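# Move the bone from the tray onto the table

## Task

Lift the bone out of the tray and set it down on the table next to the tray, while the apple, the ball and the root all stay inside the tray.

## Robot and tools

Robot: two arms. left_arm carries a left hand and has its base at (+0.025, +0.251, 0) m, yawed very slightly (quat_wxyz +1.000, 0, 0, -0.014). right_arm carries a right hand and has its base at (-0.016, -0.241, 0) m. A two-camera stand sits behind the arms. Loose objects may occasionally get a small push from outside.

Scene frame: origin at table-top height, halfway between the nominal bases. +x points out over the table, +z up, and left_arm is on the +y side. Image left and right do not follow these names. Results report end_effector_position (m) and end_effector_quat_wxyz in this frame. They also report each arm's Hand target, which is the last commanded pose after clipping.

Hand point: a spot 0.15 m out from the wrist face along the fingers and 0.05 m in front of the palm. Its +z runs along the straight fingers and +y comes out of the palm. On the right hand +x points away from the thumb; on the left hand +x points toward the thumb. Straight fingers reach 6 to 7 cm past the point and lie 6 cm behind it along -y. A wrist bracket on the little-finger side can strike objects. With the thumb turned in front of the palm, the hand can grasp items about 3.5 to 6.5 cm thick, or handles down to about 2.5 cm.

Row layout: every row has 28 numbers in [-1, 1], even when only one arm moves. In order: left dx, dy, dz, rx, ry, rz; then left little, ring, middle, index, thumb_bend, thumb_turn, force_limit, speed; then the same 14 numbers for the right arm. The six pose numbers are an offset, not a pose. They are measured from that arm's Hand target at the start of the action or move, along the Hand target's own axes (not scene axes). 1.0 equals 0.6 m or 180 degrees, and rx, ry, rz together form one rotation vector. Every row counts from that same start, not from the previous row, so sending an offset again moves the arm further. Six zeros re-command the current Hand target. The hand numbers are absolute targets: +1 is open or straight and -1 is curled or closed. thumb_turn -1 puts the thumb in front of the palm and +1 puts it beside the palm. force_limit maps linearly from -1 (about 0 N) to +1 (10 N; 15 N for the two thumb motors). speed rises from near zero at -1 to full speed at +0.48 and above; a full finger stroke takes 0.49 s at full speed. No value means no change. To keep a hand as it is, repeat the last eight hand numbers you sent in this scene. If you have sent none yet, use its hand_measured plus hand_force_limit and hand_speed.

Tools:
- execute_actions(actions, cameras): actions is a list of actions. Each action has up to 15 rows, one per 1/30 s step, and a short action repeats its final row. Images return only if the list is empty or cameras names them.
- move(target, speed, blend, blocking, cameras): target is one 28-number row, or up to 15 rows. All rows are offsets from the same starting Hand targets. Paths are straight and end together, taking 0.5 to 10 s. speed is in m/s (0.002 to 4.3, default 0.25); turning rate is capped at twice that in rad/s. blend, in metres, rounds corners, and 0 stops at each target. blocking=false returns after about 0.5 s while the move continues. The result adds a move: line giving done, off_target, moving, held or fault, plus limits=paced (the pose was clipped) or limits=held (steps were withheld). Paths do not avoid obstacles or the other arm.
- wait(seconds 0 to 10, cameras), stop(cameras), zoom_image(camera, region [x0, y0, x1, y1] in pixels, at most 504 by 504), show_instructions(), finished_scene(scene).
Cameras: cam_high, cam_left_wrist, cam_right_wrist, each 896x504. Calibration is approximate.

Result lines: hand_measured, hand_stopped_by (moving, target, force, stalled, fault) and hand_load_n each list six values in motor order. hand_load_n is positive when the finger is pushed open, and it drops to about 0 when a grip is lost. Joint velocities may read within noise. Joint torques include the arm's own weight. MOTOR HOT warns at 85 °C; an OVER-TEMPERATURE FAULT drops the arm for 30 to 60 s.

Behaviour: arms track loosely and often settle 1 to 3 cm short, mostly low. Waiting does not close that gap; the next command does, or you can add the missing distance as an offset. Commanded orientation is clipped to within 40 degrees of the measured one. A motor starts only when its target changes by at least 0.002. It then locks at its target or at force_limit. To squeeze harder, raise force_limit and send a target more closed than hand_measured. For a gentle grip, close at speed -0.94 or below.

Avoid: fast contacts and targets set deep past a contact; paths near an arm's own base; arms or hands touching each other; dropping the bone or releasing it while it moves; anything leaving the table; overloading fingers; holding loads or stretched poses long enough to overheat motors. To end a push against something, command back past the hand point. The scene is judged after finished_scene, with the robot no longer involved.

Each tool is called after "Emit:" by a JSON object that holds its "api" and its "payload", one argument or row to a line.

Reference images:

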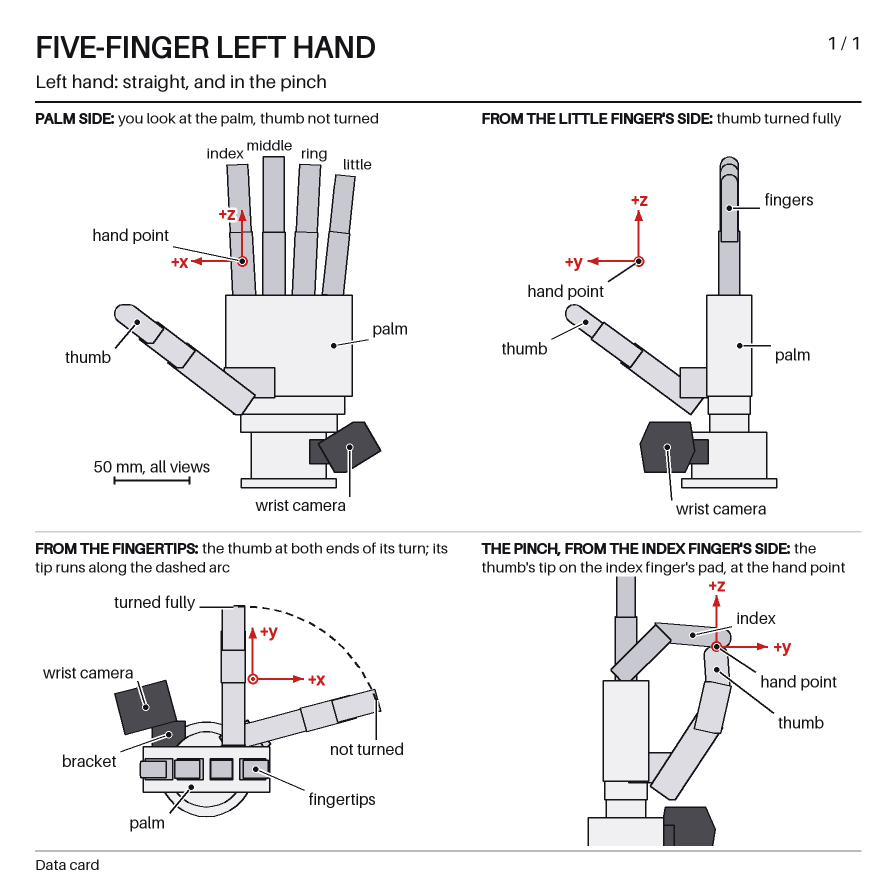

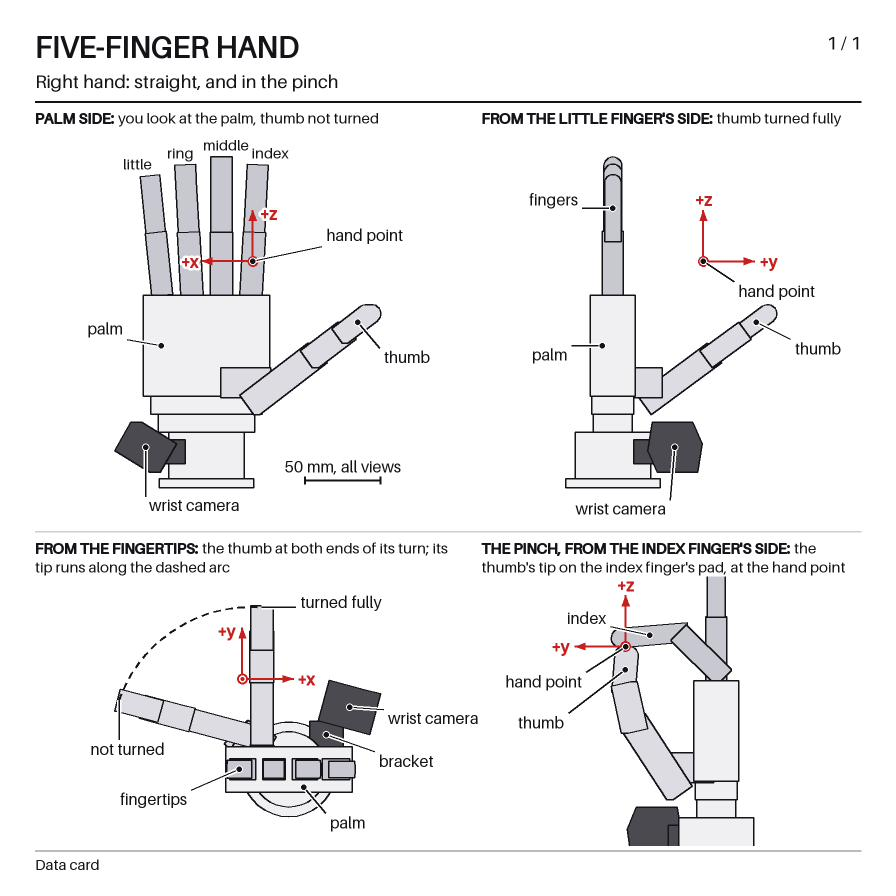

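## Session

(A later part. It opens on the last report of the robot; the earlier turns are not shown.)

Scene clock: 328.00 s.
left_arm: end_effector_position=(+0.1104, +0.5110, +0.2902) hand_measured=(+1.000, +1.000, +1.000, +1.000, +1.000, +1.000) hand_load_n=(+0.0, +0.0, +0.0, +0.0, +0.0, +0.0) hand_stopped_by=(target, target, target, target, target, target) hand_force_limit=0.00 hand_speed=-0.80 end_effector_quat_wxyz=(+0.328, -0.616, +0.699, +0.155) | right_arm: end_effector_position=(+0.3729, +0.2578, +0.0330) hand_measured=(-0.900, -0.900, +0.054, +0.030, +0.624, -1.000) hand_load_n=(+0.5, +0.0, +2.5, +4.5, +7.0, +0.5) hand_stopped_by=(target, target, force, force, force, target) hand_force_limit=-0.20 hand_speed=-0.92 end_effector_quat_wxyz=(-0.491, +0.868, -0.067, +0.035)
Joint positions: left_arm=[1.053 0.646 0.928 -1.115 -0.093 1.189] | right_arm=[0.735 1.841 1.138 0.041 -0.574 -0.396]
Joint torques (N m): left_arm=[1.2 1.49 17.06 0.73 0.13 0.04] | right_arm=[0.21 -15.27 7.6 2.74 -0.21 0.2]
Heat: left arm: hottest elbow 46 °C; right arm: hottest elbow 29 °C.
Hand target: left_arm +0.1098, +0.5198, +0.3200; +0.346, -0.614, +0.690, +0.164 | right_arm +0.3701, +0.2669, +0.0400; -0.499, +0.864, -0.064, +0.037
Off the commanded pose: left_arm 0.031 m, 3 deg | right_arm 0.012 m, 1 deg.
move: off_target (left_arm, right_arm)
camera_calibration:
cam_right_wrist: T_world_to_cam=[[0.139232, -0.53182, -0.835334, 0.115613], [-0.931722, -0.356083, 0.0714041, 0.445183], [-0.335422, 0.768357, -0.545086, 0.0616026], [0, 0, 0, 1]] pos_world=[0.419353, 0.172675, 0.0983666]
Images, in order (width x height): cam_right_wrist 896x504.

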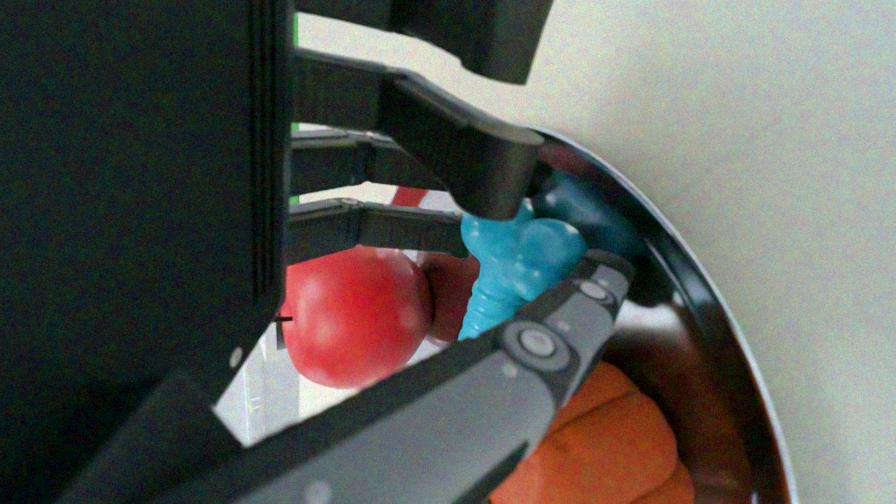

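Emit:
{"api": "move", "payload": {
  "target": [0, 0, 0, 0, 0, 0, 1, 1, 1, 1, 1, 1, 0, -0.8, 0, -0.1732, -0.1, 0, 0, 0, -0.9, -0.9, -0.4, -0.4, 0.1, -1, -0.2, -0.92],
  "speed": 0.07,
  "cameras": ["cam_right_wrist"]
}}

Scene clock: 334.33 s.
left_arm: end_effector_position=(+0.1104, +0.5110, +0.2902) hand_measured=(+1.000, +1.000, +1.000, +1.000, +1.000, +1.000) hand_load_n=(+0.0, +0.0, +0.0, +0.0, +0.0, +0.0) hand_stopped_by=(target, target, target, target, target, target) hand_force_limit=0.00 hand_speed=-0.80 end_effector_quat_wxyz=(+0.328, -0.616, +0.699, +0.155) | right_arm: end_effector_position=(+0.3630, +0.2488, +0.1236) hand_measured=(-0.900, -0.900, +0.054, +0.030, +0.624, -1.000) hand_load_n=(+0.0, +0.0, +3.0, +5.0, +7.0, +0.0) hand_stopped_by=(target, target, force, force, force, target) hand_force_limit=-0.20 hand_speed=-0.92 end_effector_quat_wxyz=(-0.478, +0.875, -0.073, +0.024)
Joint positions: left_arm=[1.053 0.646 0.928 -1.115 -0.093 1.189] | right_arm=[0.735 1.687 1.219 -0.233 -0.574 -0.396]
Joint torques (N m): left_arm=[1.44 1.32 17.03 0.68 0.14 0.05] | right_arm=[0.26 -15.62 12.78 1.61 -0.25 0.21]
Heat: left arm: hottest elbow 46 °C; right arm: hottest elbow 29 °C.
Hand target: left_arm +0.1098, +0.5198, +0.3200; +0.346, -0.614, +0.690, +0.164 | right_arm +0.3700, +0.2669, +0.1601; -0.499, +0.864, -0.064, +0.038
Off the commanded pose: left_arm 0.031 m, 3 deg | right_arm 0.041 m, 3 deg.
move: off_target (left_arm, right_arm)
camera_calibration:
cam_right_wrist: T_world_to_cam=[[0.115036, -0.5537, -0.824732, 0.200708], [-0.929114, -0.35371, 0.107874, 0.42018], [-0.351446, 0.753861, -0.555139, 0.125235], [0, 0, 0, 1]] pos_world=[0.41132, 0.165344, 0.189726]
Images, in order (width x height): cam_right_wrist 896x504.

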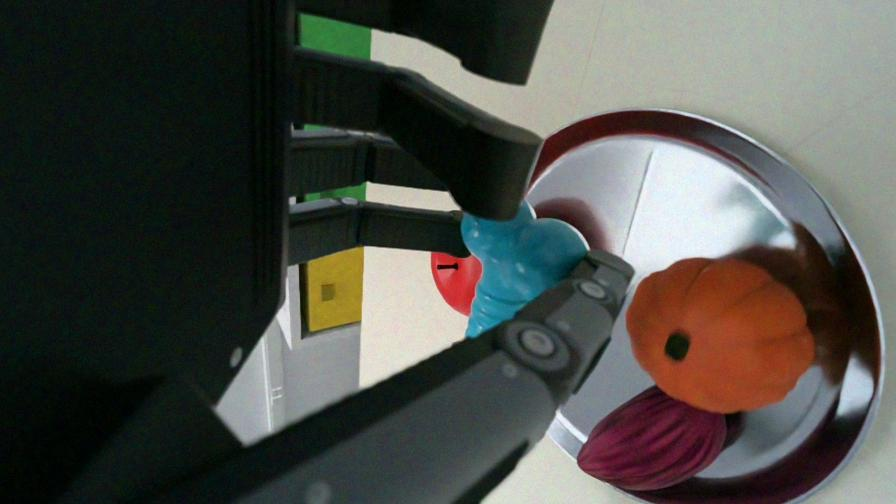

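Emit:
{"api": "move", "payload": {
  "target": [
    [0, 0, 0, 0, 0, 0, 1, 1, 1, 1, 1, 1, 0, -0.8, 0, -0.0794, -0.0458, 0, 0, 0, -0.9, -0.9, -0.4, -0.4, 0.1, -1, -0.2, -0.92],
    [0, 0, 0, 0, 0, 0, 1, 1, 1, 1, 1, 1, 0, -0.8, 0.0868, 0.133, -0.3303, 0, 0, 0, -0.9, -0.9, -0.4, -0.4, 0.1, -1, -0.2, -0.92]
  ],
  "speed": [0.1, 0.15],
  "blend": [0.015, 0],
  "cameras": ["cam_right_wrist", "cam_high"]
}}

Scene clock: 345.60 s.
left_arm: end_effector_position=(+0.1104, +0.5110, +0.2902) hand_measured=(+1.000, +1.000, +1.000, +1.000, +1.000, +1.000) hand_load_n=(+0.0, +0.0, +0.0, +0.0, +0.0, +0.0) hand_stopped_by=(target, target, target, target, target, target) hand_force_limit=0.00 hand_speed=-0.80 end_effector_quat_wxyz=(+0.328, -0.616, +0.699, +0.155) | right_arm: end_effector_position=(+0.3862, +0.0531, +0.1764) hand_measured=(-0.900, -0.900, +0.054, +0.030, +0.624, -1.000) hand_load_n=(+0.0, +0.0, +3.0, +4.5, +7.5, +0.0) hand_stopped_by=(target, target, force, force, force, target) hand_force_limit=-0.20 hand_speed=-0.92 end_effector_quat_wxyz=(-0.493, +0.867, -0.071, +0.025)
Joint positions: left_arm=[1.053 0.646 0.928 -1.115 -0.093 1.189] | right_arm=[0.357 1.439 1.092 -0.558 -0.86 -0.735]
Joint torques (N m): left_arm=[1.55 1.08 17.13 0.76 0.13 0.06] | right_arm=[-1.44 -12.16 9.43 1.25 -0.78 -0.03]
Heat: left arm: hottest elbow 46 °C; right arm: hottest elbow 31 °C.
Hand target: left_arm +0.1098, +0.5198, +0.3200; +0.346, -0.614, +0.690, +0.164 | right_arm +0.3903, +0.0499, +0.1899; -0.499, +0.864, -0.064, +0.038
Off the commanded pose: left_arm 0.031 m, 3 deg | right_arm 0.014 m, 2 deg.
move: off_target (left_arm, right_arm)
camera_calibration:
cam_right_wrist: T_world_to_cam=[[0.121583, -0.525366, -0.842145, 0.132372], [-0.929, -0.359008, 0.0898423, 0.370284], [-0.349537, 0.77143, -0.531714, 0.304487], [0, 0, 0, 1]] pos_world=[0.434329, -0.0324111, 0.240109]
Images, in order (width x height): cam_high 896x504, cam_right_wrist 896x504.

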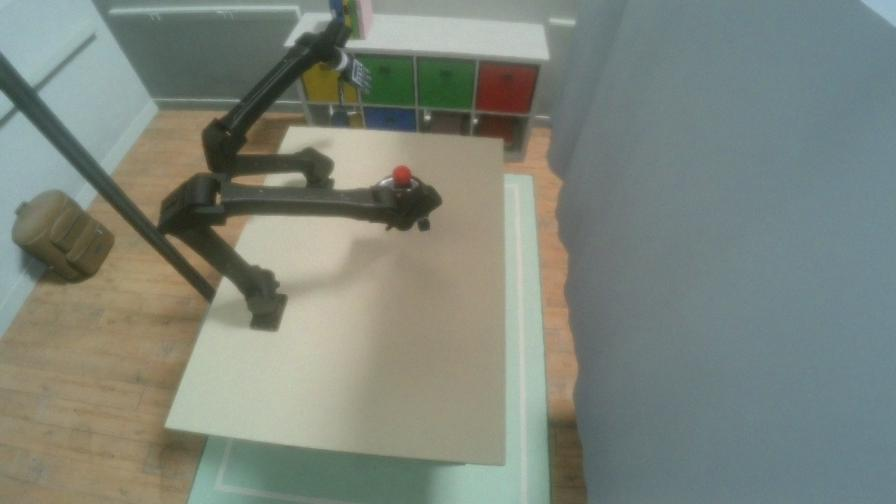

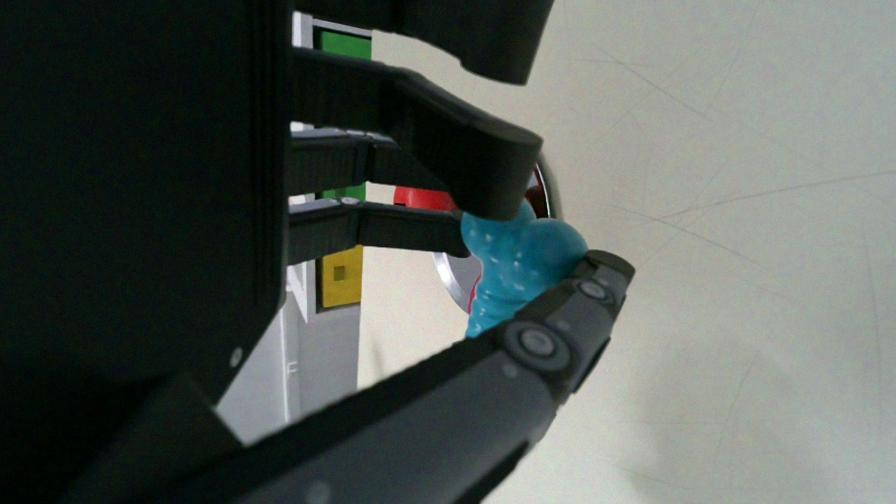

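Emit:
{"api": "move", "payload": {
  "target": [0, 0, 0, 0, 0, 0, 1, 1, 1, 1, 1, 1, 0, -0.8, 0, 0.2079, 0.12, 0, 0, 0, -0.9, -0.9, -0.4, -0.4, 0.1, -1, -0.2, -0.92],
  "speed": 0.08,
  "cameras": ["cam_right_wrist"]
}}

Scene clock: 354.63 s.
left_arm: end_effector_position=(+0.1104, +0.5110, +0.2902) hand_measured=(+1.000, +1.000, +1.000, +1.000, +1.000, +1.000) hand_load_n=(+0.0, +0.0, +0.0, +0.0, +0.0, +0.0) hand_stopped_by=(target, target, target, target, target, target) hand_force_limit=0.00 hand_speed=-0.80 end_effector_quat_wxyz=(+0.328, -0.616, +0.699, +0.155) | right_arm: end_effector_position=(+0.3817, +0.0512, +0.0423) hand_measured=(-0.900, -0.900, +0.054, +0.030, +0.624, -1.000) hand_load_n=(+0.0, +0.0, +3.0, +4.5, +7.0, +0.0) hand_stopped_by=(target, target, force, force, force, target) hand_force_limit=-0.20 hand_speed=-0.92 end_effector_quat_wxyz=(-0.493, +0.867, -0.070, +0.025)
Joint positions: left_arm=[1.053 0.646 0.928 -1.115 -0.093 1.189] | right_arm=[0.357 1.621 0.892 -0.176 -0.86 -0.738]
Joint torques (N m): left_arm=[1.38 1.03 17.03 0.76 0.12 0.06] | right_arm=[-1.49 -11.4 7.39 2.32 -0.79 -0.03]
Heat: left arm: hottest elbow 46 °C; right arm: hottest elbow 31 °C.
Hand target: left_arm +0.1098, +0.5198, +0.3200; +0.346, -0.614, +0.690, +0.164 | right_arm +0.3904, +0.0499, +0.0458; -0.499, +0.864, -0.064, +0.037
Off the commanded pose: left_arm 0.031 m, 3 deg | right_arm 0.010 m, 2 deg.
move: off_target (left_arm)
camera_calibration:
cam_right_wrist: T_world_to_cam=[[0.124669, -0.5256, -0.841548, 0.0177998], [-0.928575, -0.360638, 0.0876802, 0.377436], [-0.349579, 0.77051, -0.533019, 0.233068], [0, 0, 0, 1]] pos_world=[0.429734, -0.0341077, 0.106115]
Images, in order (width x height): cam_right_wrist 896x504.

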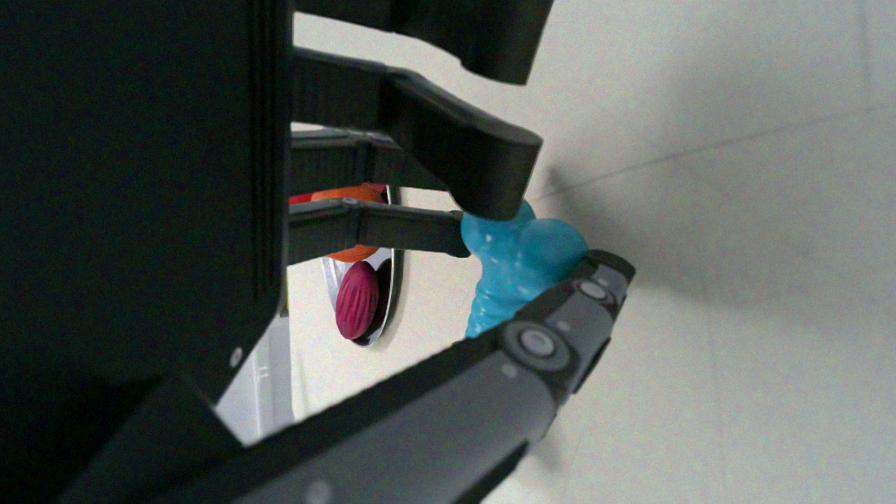

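Emit:
{"api": "move", "payload": {
  "target": [0, 0, 0, 0, 0, 0, 1, 1, 1, 1, 1, 1, 0, -0.8, 0, 0.0144, 0.0083, 0, 0, 0, -0.9, -0.9, -0.4, -0.4, 0.1, -1, -0.2, -0.92],
  "speed": 0.04,
  "cameras": ["cam_right_wrist"]
}}

Scene clock: 358.00 s.
left_arm: end_effector_position=(+0.1104, +0.5110, +0.2902) hand_measured=(+1.000, +1.000, +1.000, +1.000, +1.000, +1.000) hand_load_n=(+0.0, +0.0, +0.0, +0.0, +0.0, +0.0) hand_stopped_by=(target, target, target, target, target, target) hand_force_limit=0.00 hand_speed=-0.80 end_effector_quat_wxyz=(+0.328, -0.616, +0.699, +0.155) | right_arm: end_effector_position=(+0.3824, +0.0515, +0.0337) hand_measured=(-0.900, -0.900, +0.054, +0.030, +0.624, -1.000) hand_load_n=(+0.0, +0.5, +3.0, +5.0, +7.5, +0.0) hand_stopped_by=(target, target, force, force, force, target) hand_force_limit=-0.20 hand_speed=-0.92 end_effector_quat_wxyz=(-0.493, +0.867, -0.069, +0.027)
Joint positions: left_arm=[1.053 0.646 0.928 -1.115 -0.093 1.189] | right_arm=[0.357 1.639 0.885 -0.147 -0.86 -0.738]
Joint torques (N m): left_arm=[1.32 1.38 17.05 0.7 0.14 0.04] | right_arm=[-1.49 -11.4 7.19 2.32 -0.79 -0.04]
Heat: left arm: hottest elbow 46 °C; right arm: hottest elbow 30 °C.
Hand target: left_arm +0.1098, +0.5198, +0.3200; +0.346, -0.614, +0.690, +0.164 | right_arm +0.3905, +0.0500, +0.0359; -0.499, +0.864, -0.064, +0.037
Off the commanded pose: left_arm 0.031 m, 3 deg | right_arm 0.008 m, 2 deg.
move: off_target (left_arm)
camera_calibration:
cam_right_wrist: T_world_to_cam=[[0.127052, -0.524705, -0.84175, 0.00966624], [-0.928821, -0.360727, 0.0846649, 0.379081], [-0.348066, 0.771078, -0.533188, 0.228023], [0, 0, 0, 1]] pos_world=[0.430237, -0.0340065, 0.0976207]
Images, in order (width x height): cam_right_wrist 896x504.

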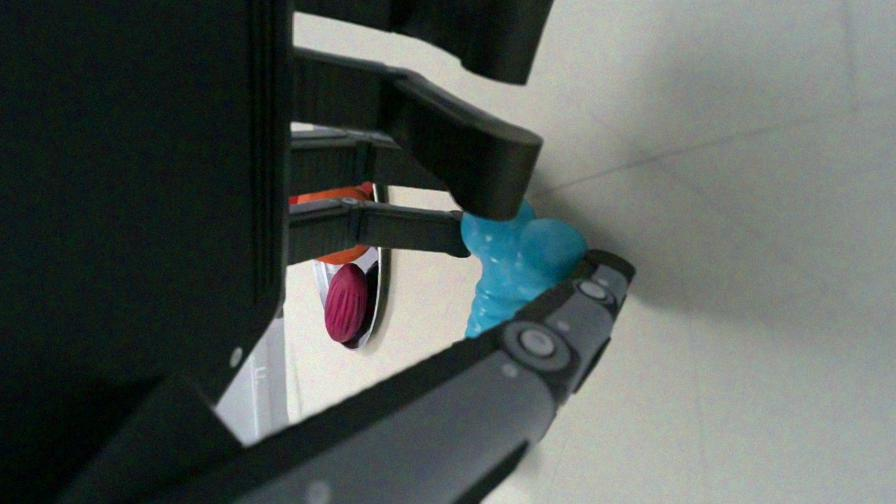

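Emit:
{"api": "move", "payload": {
  "target": [0, 0, 0, 0, 0, 0, 1, 1, 1, 1, 1, 1, 0, -0.8, 0, 0.0072, 0.0042, 0, 0, 0, -0.9, -0.9, -0.4, -0.4, 0.1, -1, -0.2, -0.92],
  "speed": 0.03,
  "cameras": ["cam_right_wrist"]
}}

Scene clock: 362.17 s.
left_arm: end_effector_position=(+0.1104, +0.5110, +0.2902) hand_measured=(+1.000, +1.000, +1.000, +1.000, +1.000, +1.000) hand_load_n=(+0.0, +0.0, -0.5, +0.0, +0.0, +0.0) hand_stopped_by=(target, target, target, target, target, target) hand_force_limit=0.00 hand_speed=-0.80 end_effector_quat_wxyz=(+0.328, -0.616, +0.699, +0.155) | right_arm: end_effector_position=(+0.3833, +0.0519, +0.0302) hand_measured=(-0.900, -0.900, +0.054, +0.030, +0.624, -1.000) hand_load_n=(+0.0, +0.0, +3.0, +4.5, +7.5, +0.0) hand_stopped_by=(target, target, force, force, force, target) hand_force_limit=-0.20 hand_speed=-0.92 end_effector_quat_wxyz=(-0.494, +0.866, -0.068, +0.028)
Joint positions: left_arm=[1.053 0.646 0.928 -1.115 -0.093 1.189] | right_arm=[0.357 1.647 0.882 -0.133 -0.861 -0.738]
Joint torques (N m): left_arm=[1.32 1.44 17.02 0.73 0.11 0.06] | right_arm=[-1.49 -11.16 6.97 2.36 -0.77 -0.04]
Heat: left arm: hottest elbow 46 °C; right arm: hottest elbow 30 °C.
Hand target: left_arm +0.1098, +0.5198, +0.3200; +0.346, -0.614, +0.690, +0.164 | right_arm +0.3904, +0.0500, +0.0308; -0.499, +0.864, -0.064, +0.037
Off the commanded pose: left_arm 0.031 m, 3 deg | right_arm 0.008 m, 1 deg.
move: off_target (left_arm)
camera_calibration:
cam_right_wrist: T_world_to_cam=[[0.130119, -0.523326, -0.84214, 0.00555621], [-0.929022, -0.361085, 0.0808434, 0.380575], [-0.346391, 0.771847, -0.533165, 0.225474], [0, 0, 0, 1]] pos_world=[0.430942, -0.0337041, 0.0941271]
Images, in order (width x height): cam_right_wrist 896x504.

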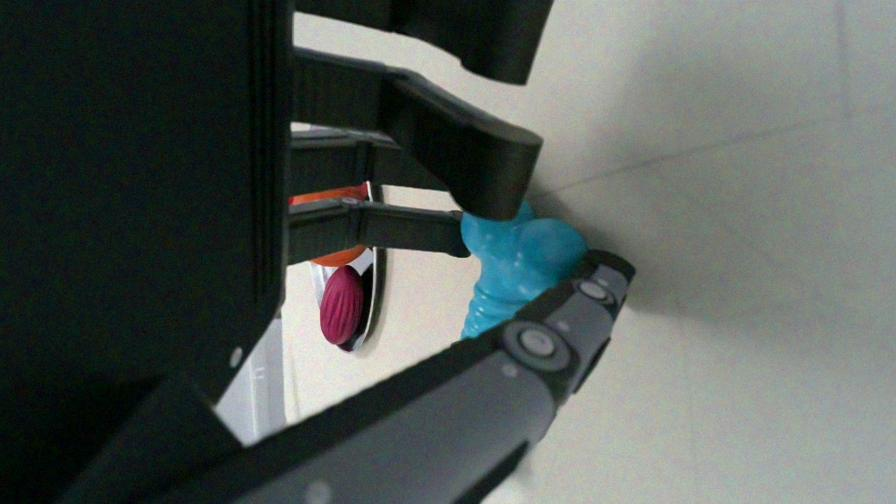

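Emit:
{"api": "move", "payload": {
  "target": [0, 0, 0, 0, 0, 0, 1, 1, 1, 1, 1, 1, 0, -0.8, 0, 0.0065, 0.0038, 0, 0, 0, -0.9, -0.9, -0.4, -0.4, 0.1, -1, -0.2, -0.92],
  "speed": 0.03,
  "cameras": ["cam_right_wrist"]
}}

Scene clock: 366.27 s.
left_arm: end_effector_position=(+0.1104, +0.5110, +0.2902) hand_measured=(+1.000, +1.000, +1.000, +1.000, +1.000, +1.000) hand_load_n=(+0.0, +0.0, +0.0, +0.0, +0.0, +0.0) hand_stopped_by=(target, target, target, target, target, target) hand_force_limit=0.00 hand_speed=-0.80 end_effector_quat_wxyz=(+0.328, -0.616, +0.699, +0.155) | right_arm: end_effector_position=(+0.3836, +0.0526, +0.0296) hand_measured=(-0.900, -0.900, +0.054, +0.030, +0.624, -1.000) hand_load_n=(+0.0, +0.0, +3.0, +4.5, +7.0, +0.5) hand_stopped_by=(target, target, force, force, force, target) hand_force_limit=-0.20 hand_speed=-0.92 end_effector_quat_wxyz=(-0.497, +0.865, -0.066, +0.029)
Joint positions: left_arm=[1.053 0.646 0.928 -1.115 -0.093 1.189] | right_arm=[0.357 1.649 0.88 -0.122 -0.864 -0.738]
Joint torques (N m): left_arm=[1.44 1.26 17.06 0.8 0.13 0.04] | right_arm=[-1.49 -10.64 6.84 2.45 -0.62 -0.04]
Heat: left arm: hottest elbow 46 °C; right arm: hottest elbow 30 °C.
Hand target: left_arm +0.1098, +0.5198, +0.3200; +0.346, -0.614, +0.690, +0.164 | right_arm +0.3904, +0.0500, +0.0263; -0.499, +0.864, -0.064, +0.037
Off the commanded pose: left_arm 0.031 m, 3 deg | right_arm 0.008 m, 1 deg.
move: off_target (left_arm)
camera_calibration:
cam_right_wrist: T_world_to_cam=[[0.135311, -0.518867, -0.844078, 0.00320498], [-0.928515, -0.363698, 0.0747234, 0.381375], [-0.345761, 0.773628, -0.530988, 0.224347], [0, 0, 0, 1]] pos_world=[0.431249, -0.0331929, 0.0933332]
Images, in order (width x height): cam_right_wrist 896x504.

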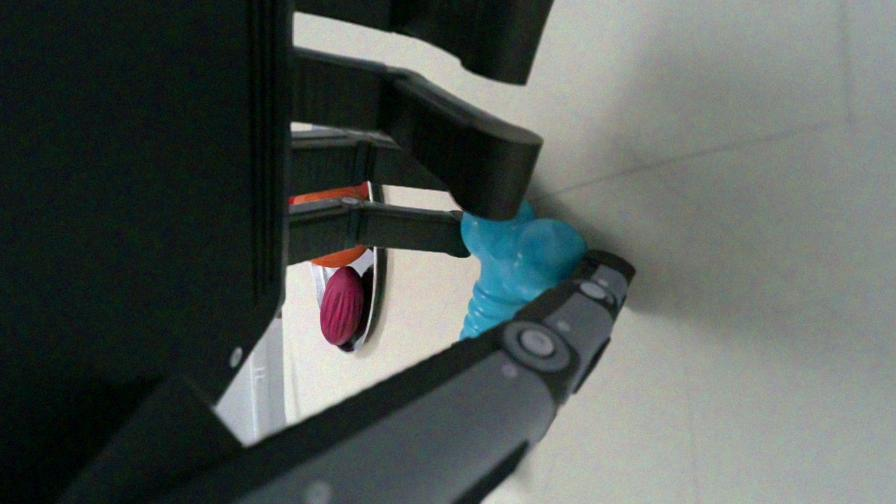

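Emit:
{"api": "move", "payload": {
  "target": [0, 0, 0, 0, 0, 0, 1, 1, 1, 1, 1, 1, 0, -0.8, 0, 0, 0, 0, 0, 0, -0.9, -0.9, 0.25, 0.25, 0.78, -1, -0.2, -0.8],
  "speed": 0.03,
  "cameras": ["cam_right_wrist"]
}}

Scene clock: 371.77 s.
left_arm: end_effector_position=(+0.1104, +0.5110, +0.2902) hand_measured=(+1.000, +1.000, +1.000, +1.000, +1.000, +1.000) hand_load_n=(+0.0, +0.0, +0.0, +0.0, +0.0, +0.0) hand_stopped_by=(target, target, target, target, target, target) hand_force_limit=0.00 hand_speed=-0.80 end_effector_quat_wxyz=(+0.328, -0.616, +0.699, +0.155) | right_arm: end_effector_position=(+0.3841, +0.0531, +0.0277) hand_measured=(-0.900, -0.900, +0.250, +0.250, +0.780, -1.000) hand_load_n=(+0.0, +0.0, +0.0, +0.0, -1.0, +0.0) hand_stopped_by=(target, target, target, target, target, target) hand_force_limit=-0.20 hand_speed=-0.80 end_effector_quat_wxyz=(-0.497, +0.865, -0.066, +0.029)
Joint positions: left_arm=[1.053 0.646 0.928 -1.115 -0.093 1.189] | right_arm=[0.357 1.655 0.88 -0.115 -0.867 -0.738]
Joint torques (N m): left_arm=[1.38 1.49 17.09 0.7 0.11 0.05] | right_arm=[-1.44 -11.11 6.82 2.17 -0.53 -0.03]
Heat: left arm: hottest elbow 47 °C; right arm: hottest elbow 30 °C.
Hand target: left_arm +0.1098, +0.5198, +0.3200; +0.346, -0.614, +0.690, +0.164 | right_arm +0.3905, +0.0500, +0.0263; -0.499, +0.864, -0.064, +0.037
Off the commanded pose: left_arm 0.031 m, 3 deg | right_arm 0.007 m, 1 deg.
move: off_target (left_arm)
camera_calibration:
cam_right_wrist: T_world_to_cam=[[0.136097, -0.517014, -0.845088, 0.00142516], [-0.928024, -0.365113, 0.073918, 0.382089], [-0.34677, 0.774202, -0.529493, 0.223366], [0, 0, 0, 1]] pos_world=[0.431851, -0.0326875, 0.0912316]
Images, in order (width x height): cam_right_wrist 896x504.

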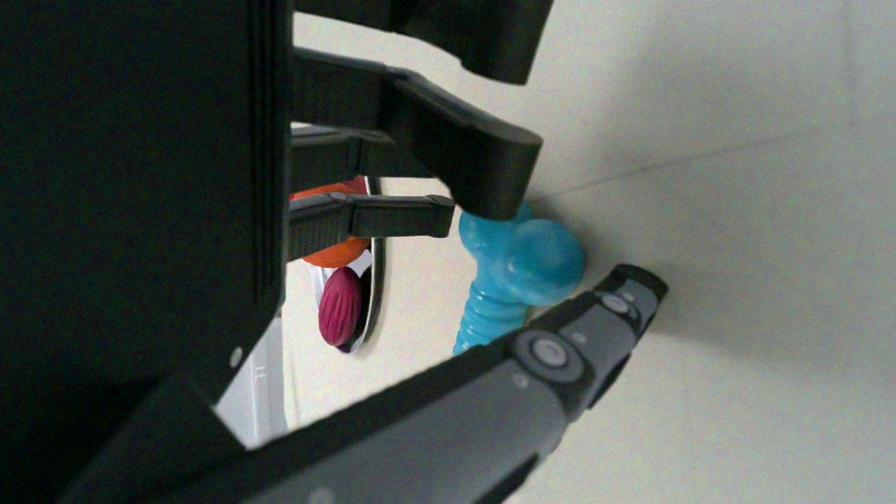

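Emit:
{"api": "move", "payload": {
  "target": [0, 0, 0, 0, 0, 0, 1, 1, 1, 1, 1, 1, 0, -0.8, 0.014, -0.1537, -0.0668, 0, 0, 0, -0.9, -0.9, 0.25, 0.25, 0.78, -1, -0.2, -0.8],
  "speed": 0.1,
  "cameras": ["cam_right_wrist", "cam_high"]
}}

Scene clock: 377.60 s.
left_arm: end_effector_position=(+0.1104, +0.5110, +0.2902) hand_measured=(+1.000, +1.000, +1.000, +1.000, +1.000, +1.000) hand_load_n=(+0.0, +0.0, +0.0, +0.0, +0.0, +0.0) hand_stopped_by=(target, target, target, target, target, target) hand_force_limit=0.00 hand_speed=-0.80 end_effector_quat_wxyz=(+0.328, -0.616, +0.699, +0.155) | right_arm: end_effector_position=(+0.3848, +0.0526, +0.1026) hand_measured=(-0.900, -0.900, +0.250, +0.250, +0.780, -1.000) hand_load_n=(+0.0, +0.0, +0.0, +0.0, +0.0, +0.0) hand_stopped_by=(target, target, target, target, target, target) hand_force_limit=-0.20 hand_speed=-0.80 end_effector_quat_wxyz=(-0.491, +0.868, -0.073, +0.019)
Joint positions: left_arm=[1.053 0.646 0.928 -1.115 -0.093 1.189] | right_arm=[0.357 1.53 0.981 -0.371 -0.862 -0.738]
Joint torques (N m): left_arm=[1.55 1.44 17.14 0.75 0.14 0.05] | right_arm=[-0.5 -12.16 11.63 1.21 -0.42 0.12]
Heat: left arm: hottest elbow 47 °C; right arm: hottest elbow 29 °C.
Hand target: left_arm +0.1098, +0.5198, +0.3200; +0.346, -0.614, +0.690, +0.164 | right_arm +0.4003, +0.0600, +0.1262; -0.499, +0.864, -0.064, +0.037
Off the commanded pose: left_arm 0.031 m, 3 deg | right_arm 0.029 m, 3 deg.
move: off_target (left_arm, right_arm)
camera_calibration:
cam_right_wrist: T_world_to_cam=[[0.113067, -0.528933, -0.841098, 0.073491], [-0.926889, -0.361078, 0.102468, 0.373472], [-0.3579, 0.768019, -0.531088, 0.268398], [0, 0, 0, 1]] pos_world=[0.433918, -0.0324107, 0.166087]
Images, in order (width x height): cam_high 896x504, cam_right_wrist 896x504.

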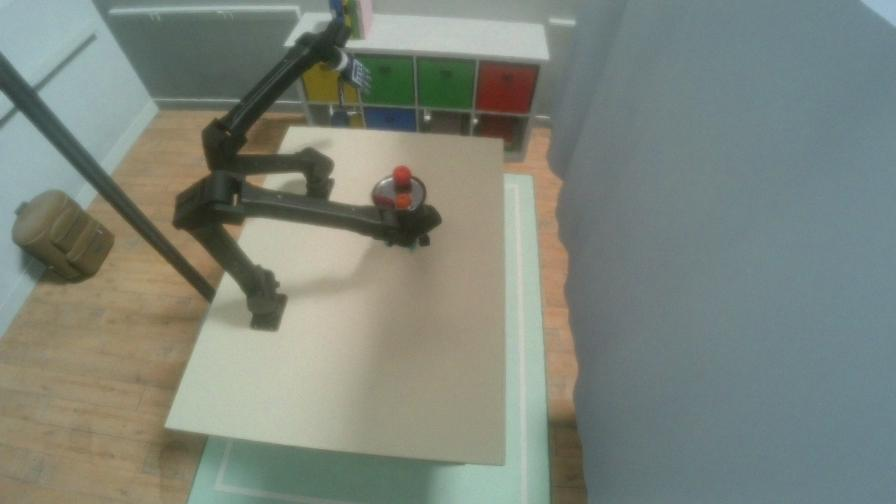

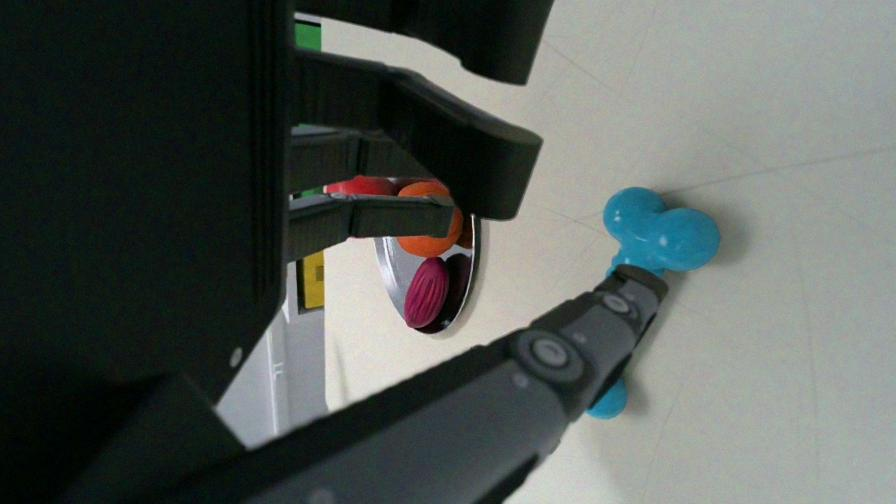

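The bone rests on the table beside the tray, and the apple, ball and root are still in the tray.

Emit:
{"api": "finished_scene", "payload": {
  "scene": 3
}}

The scene is finished: the task was done.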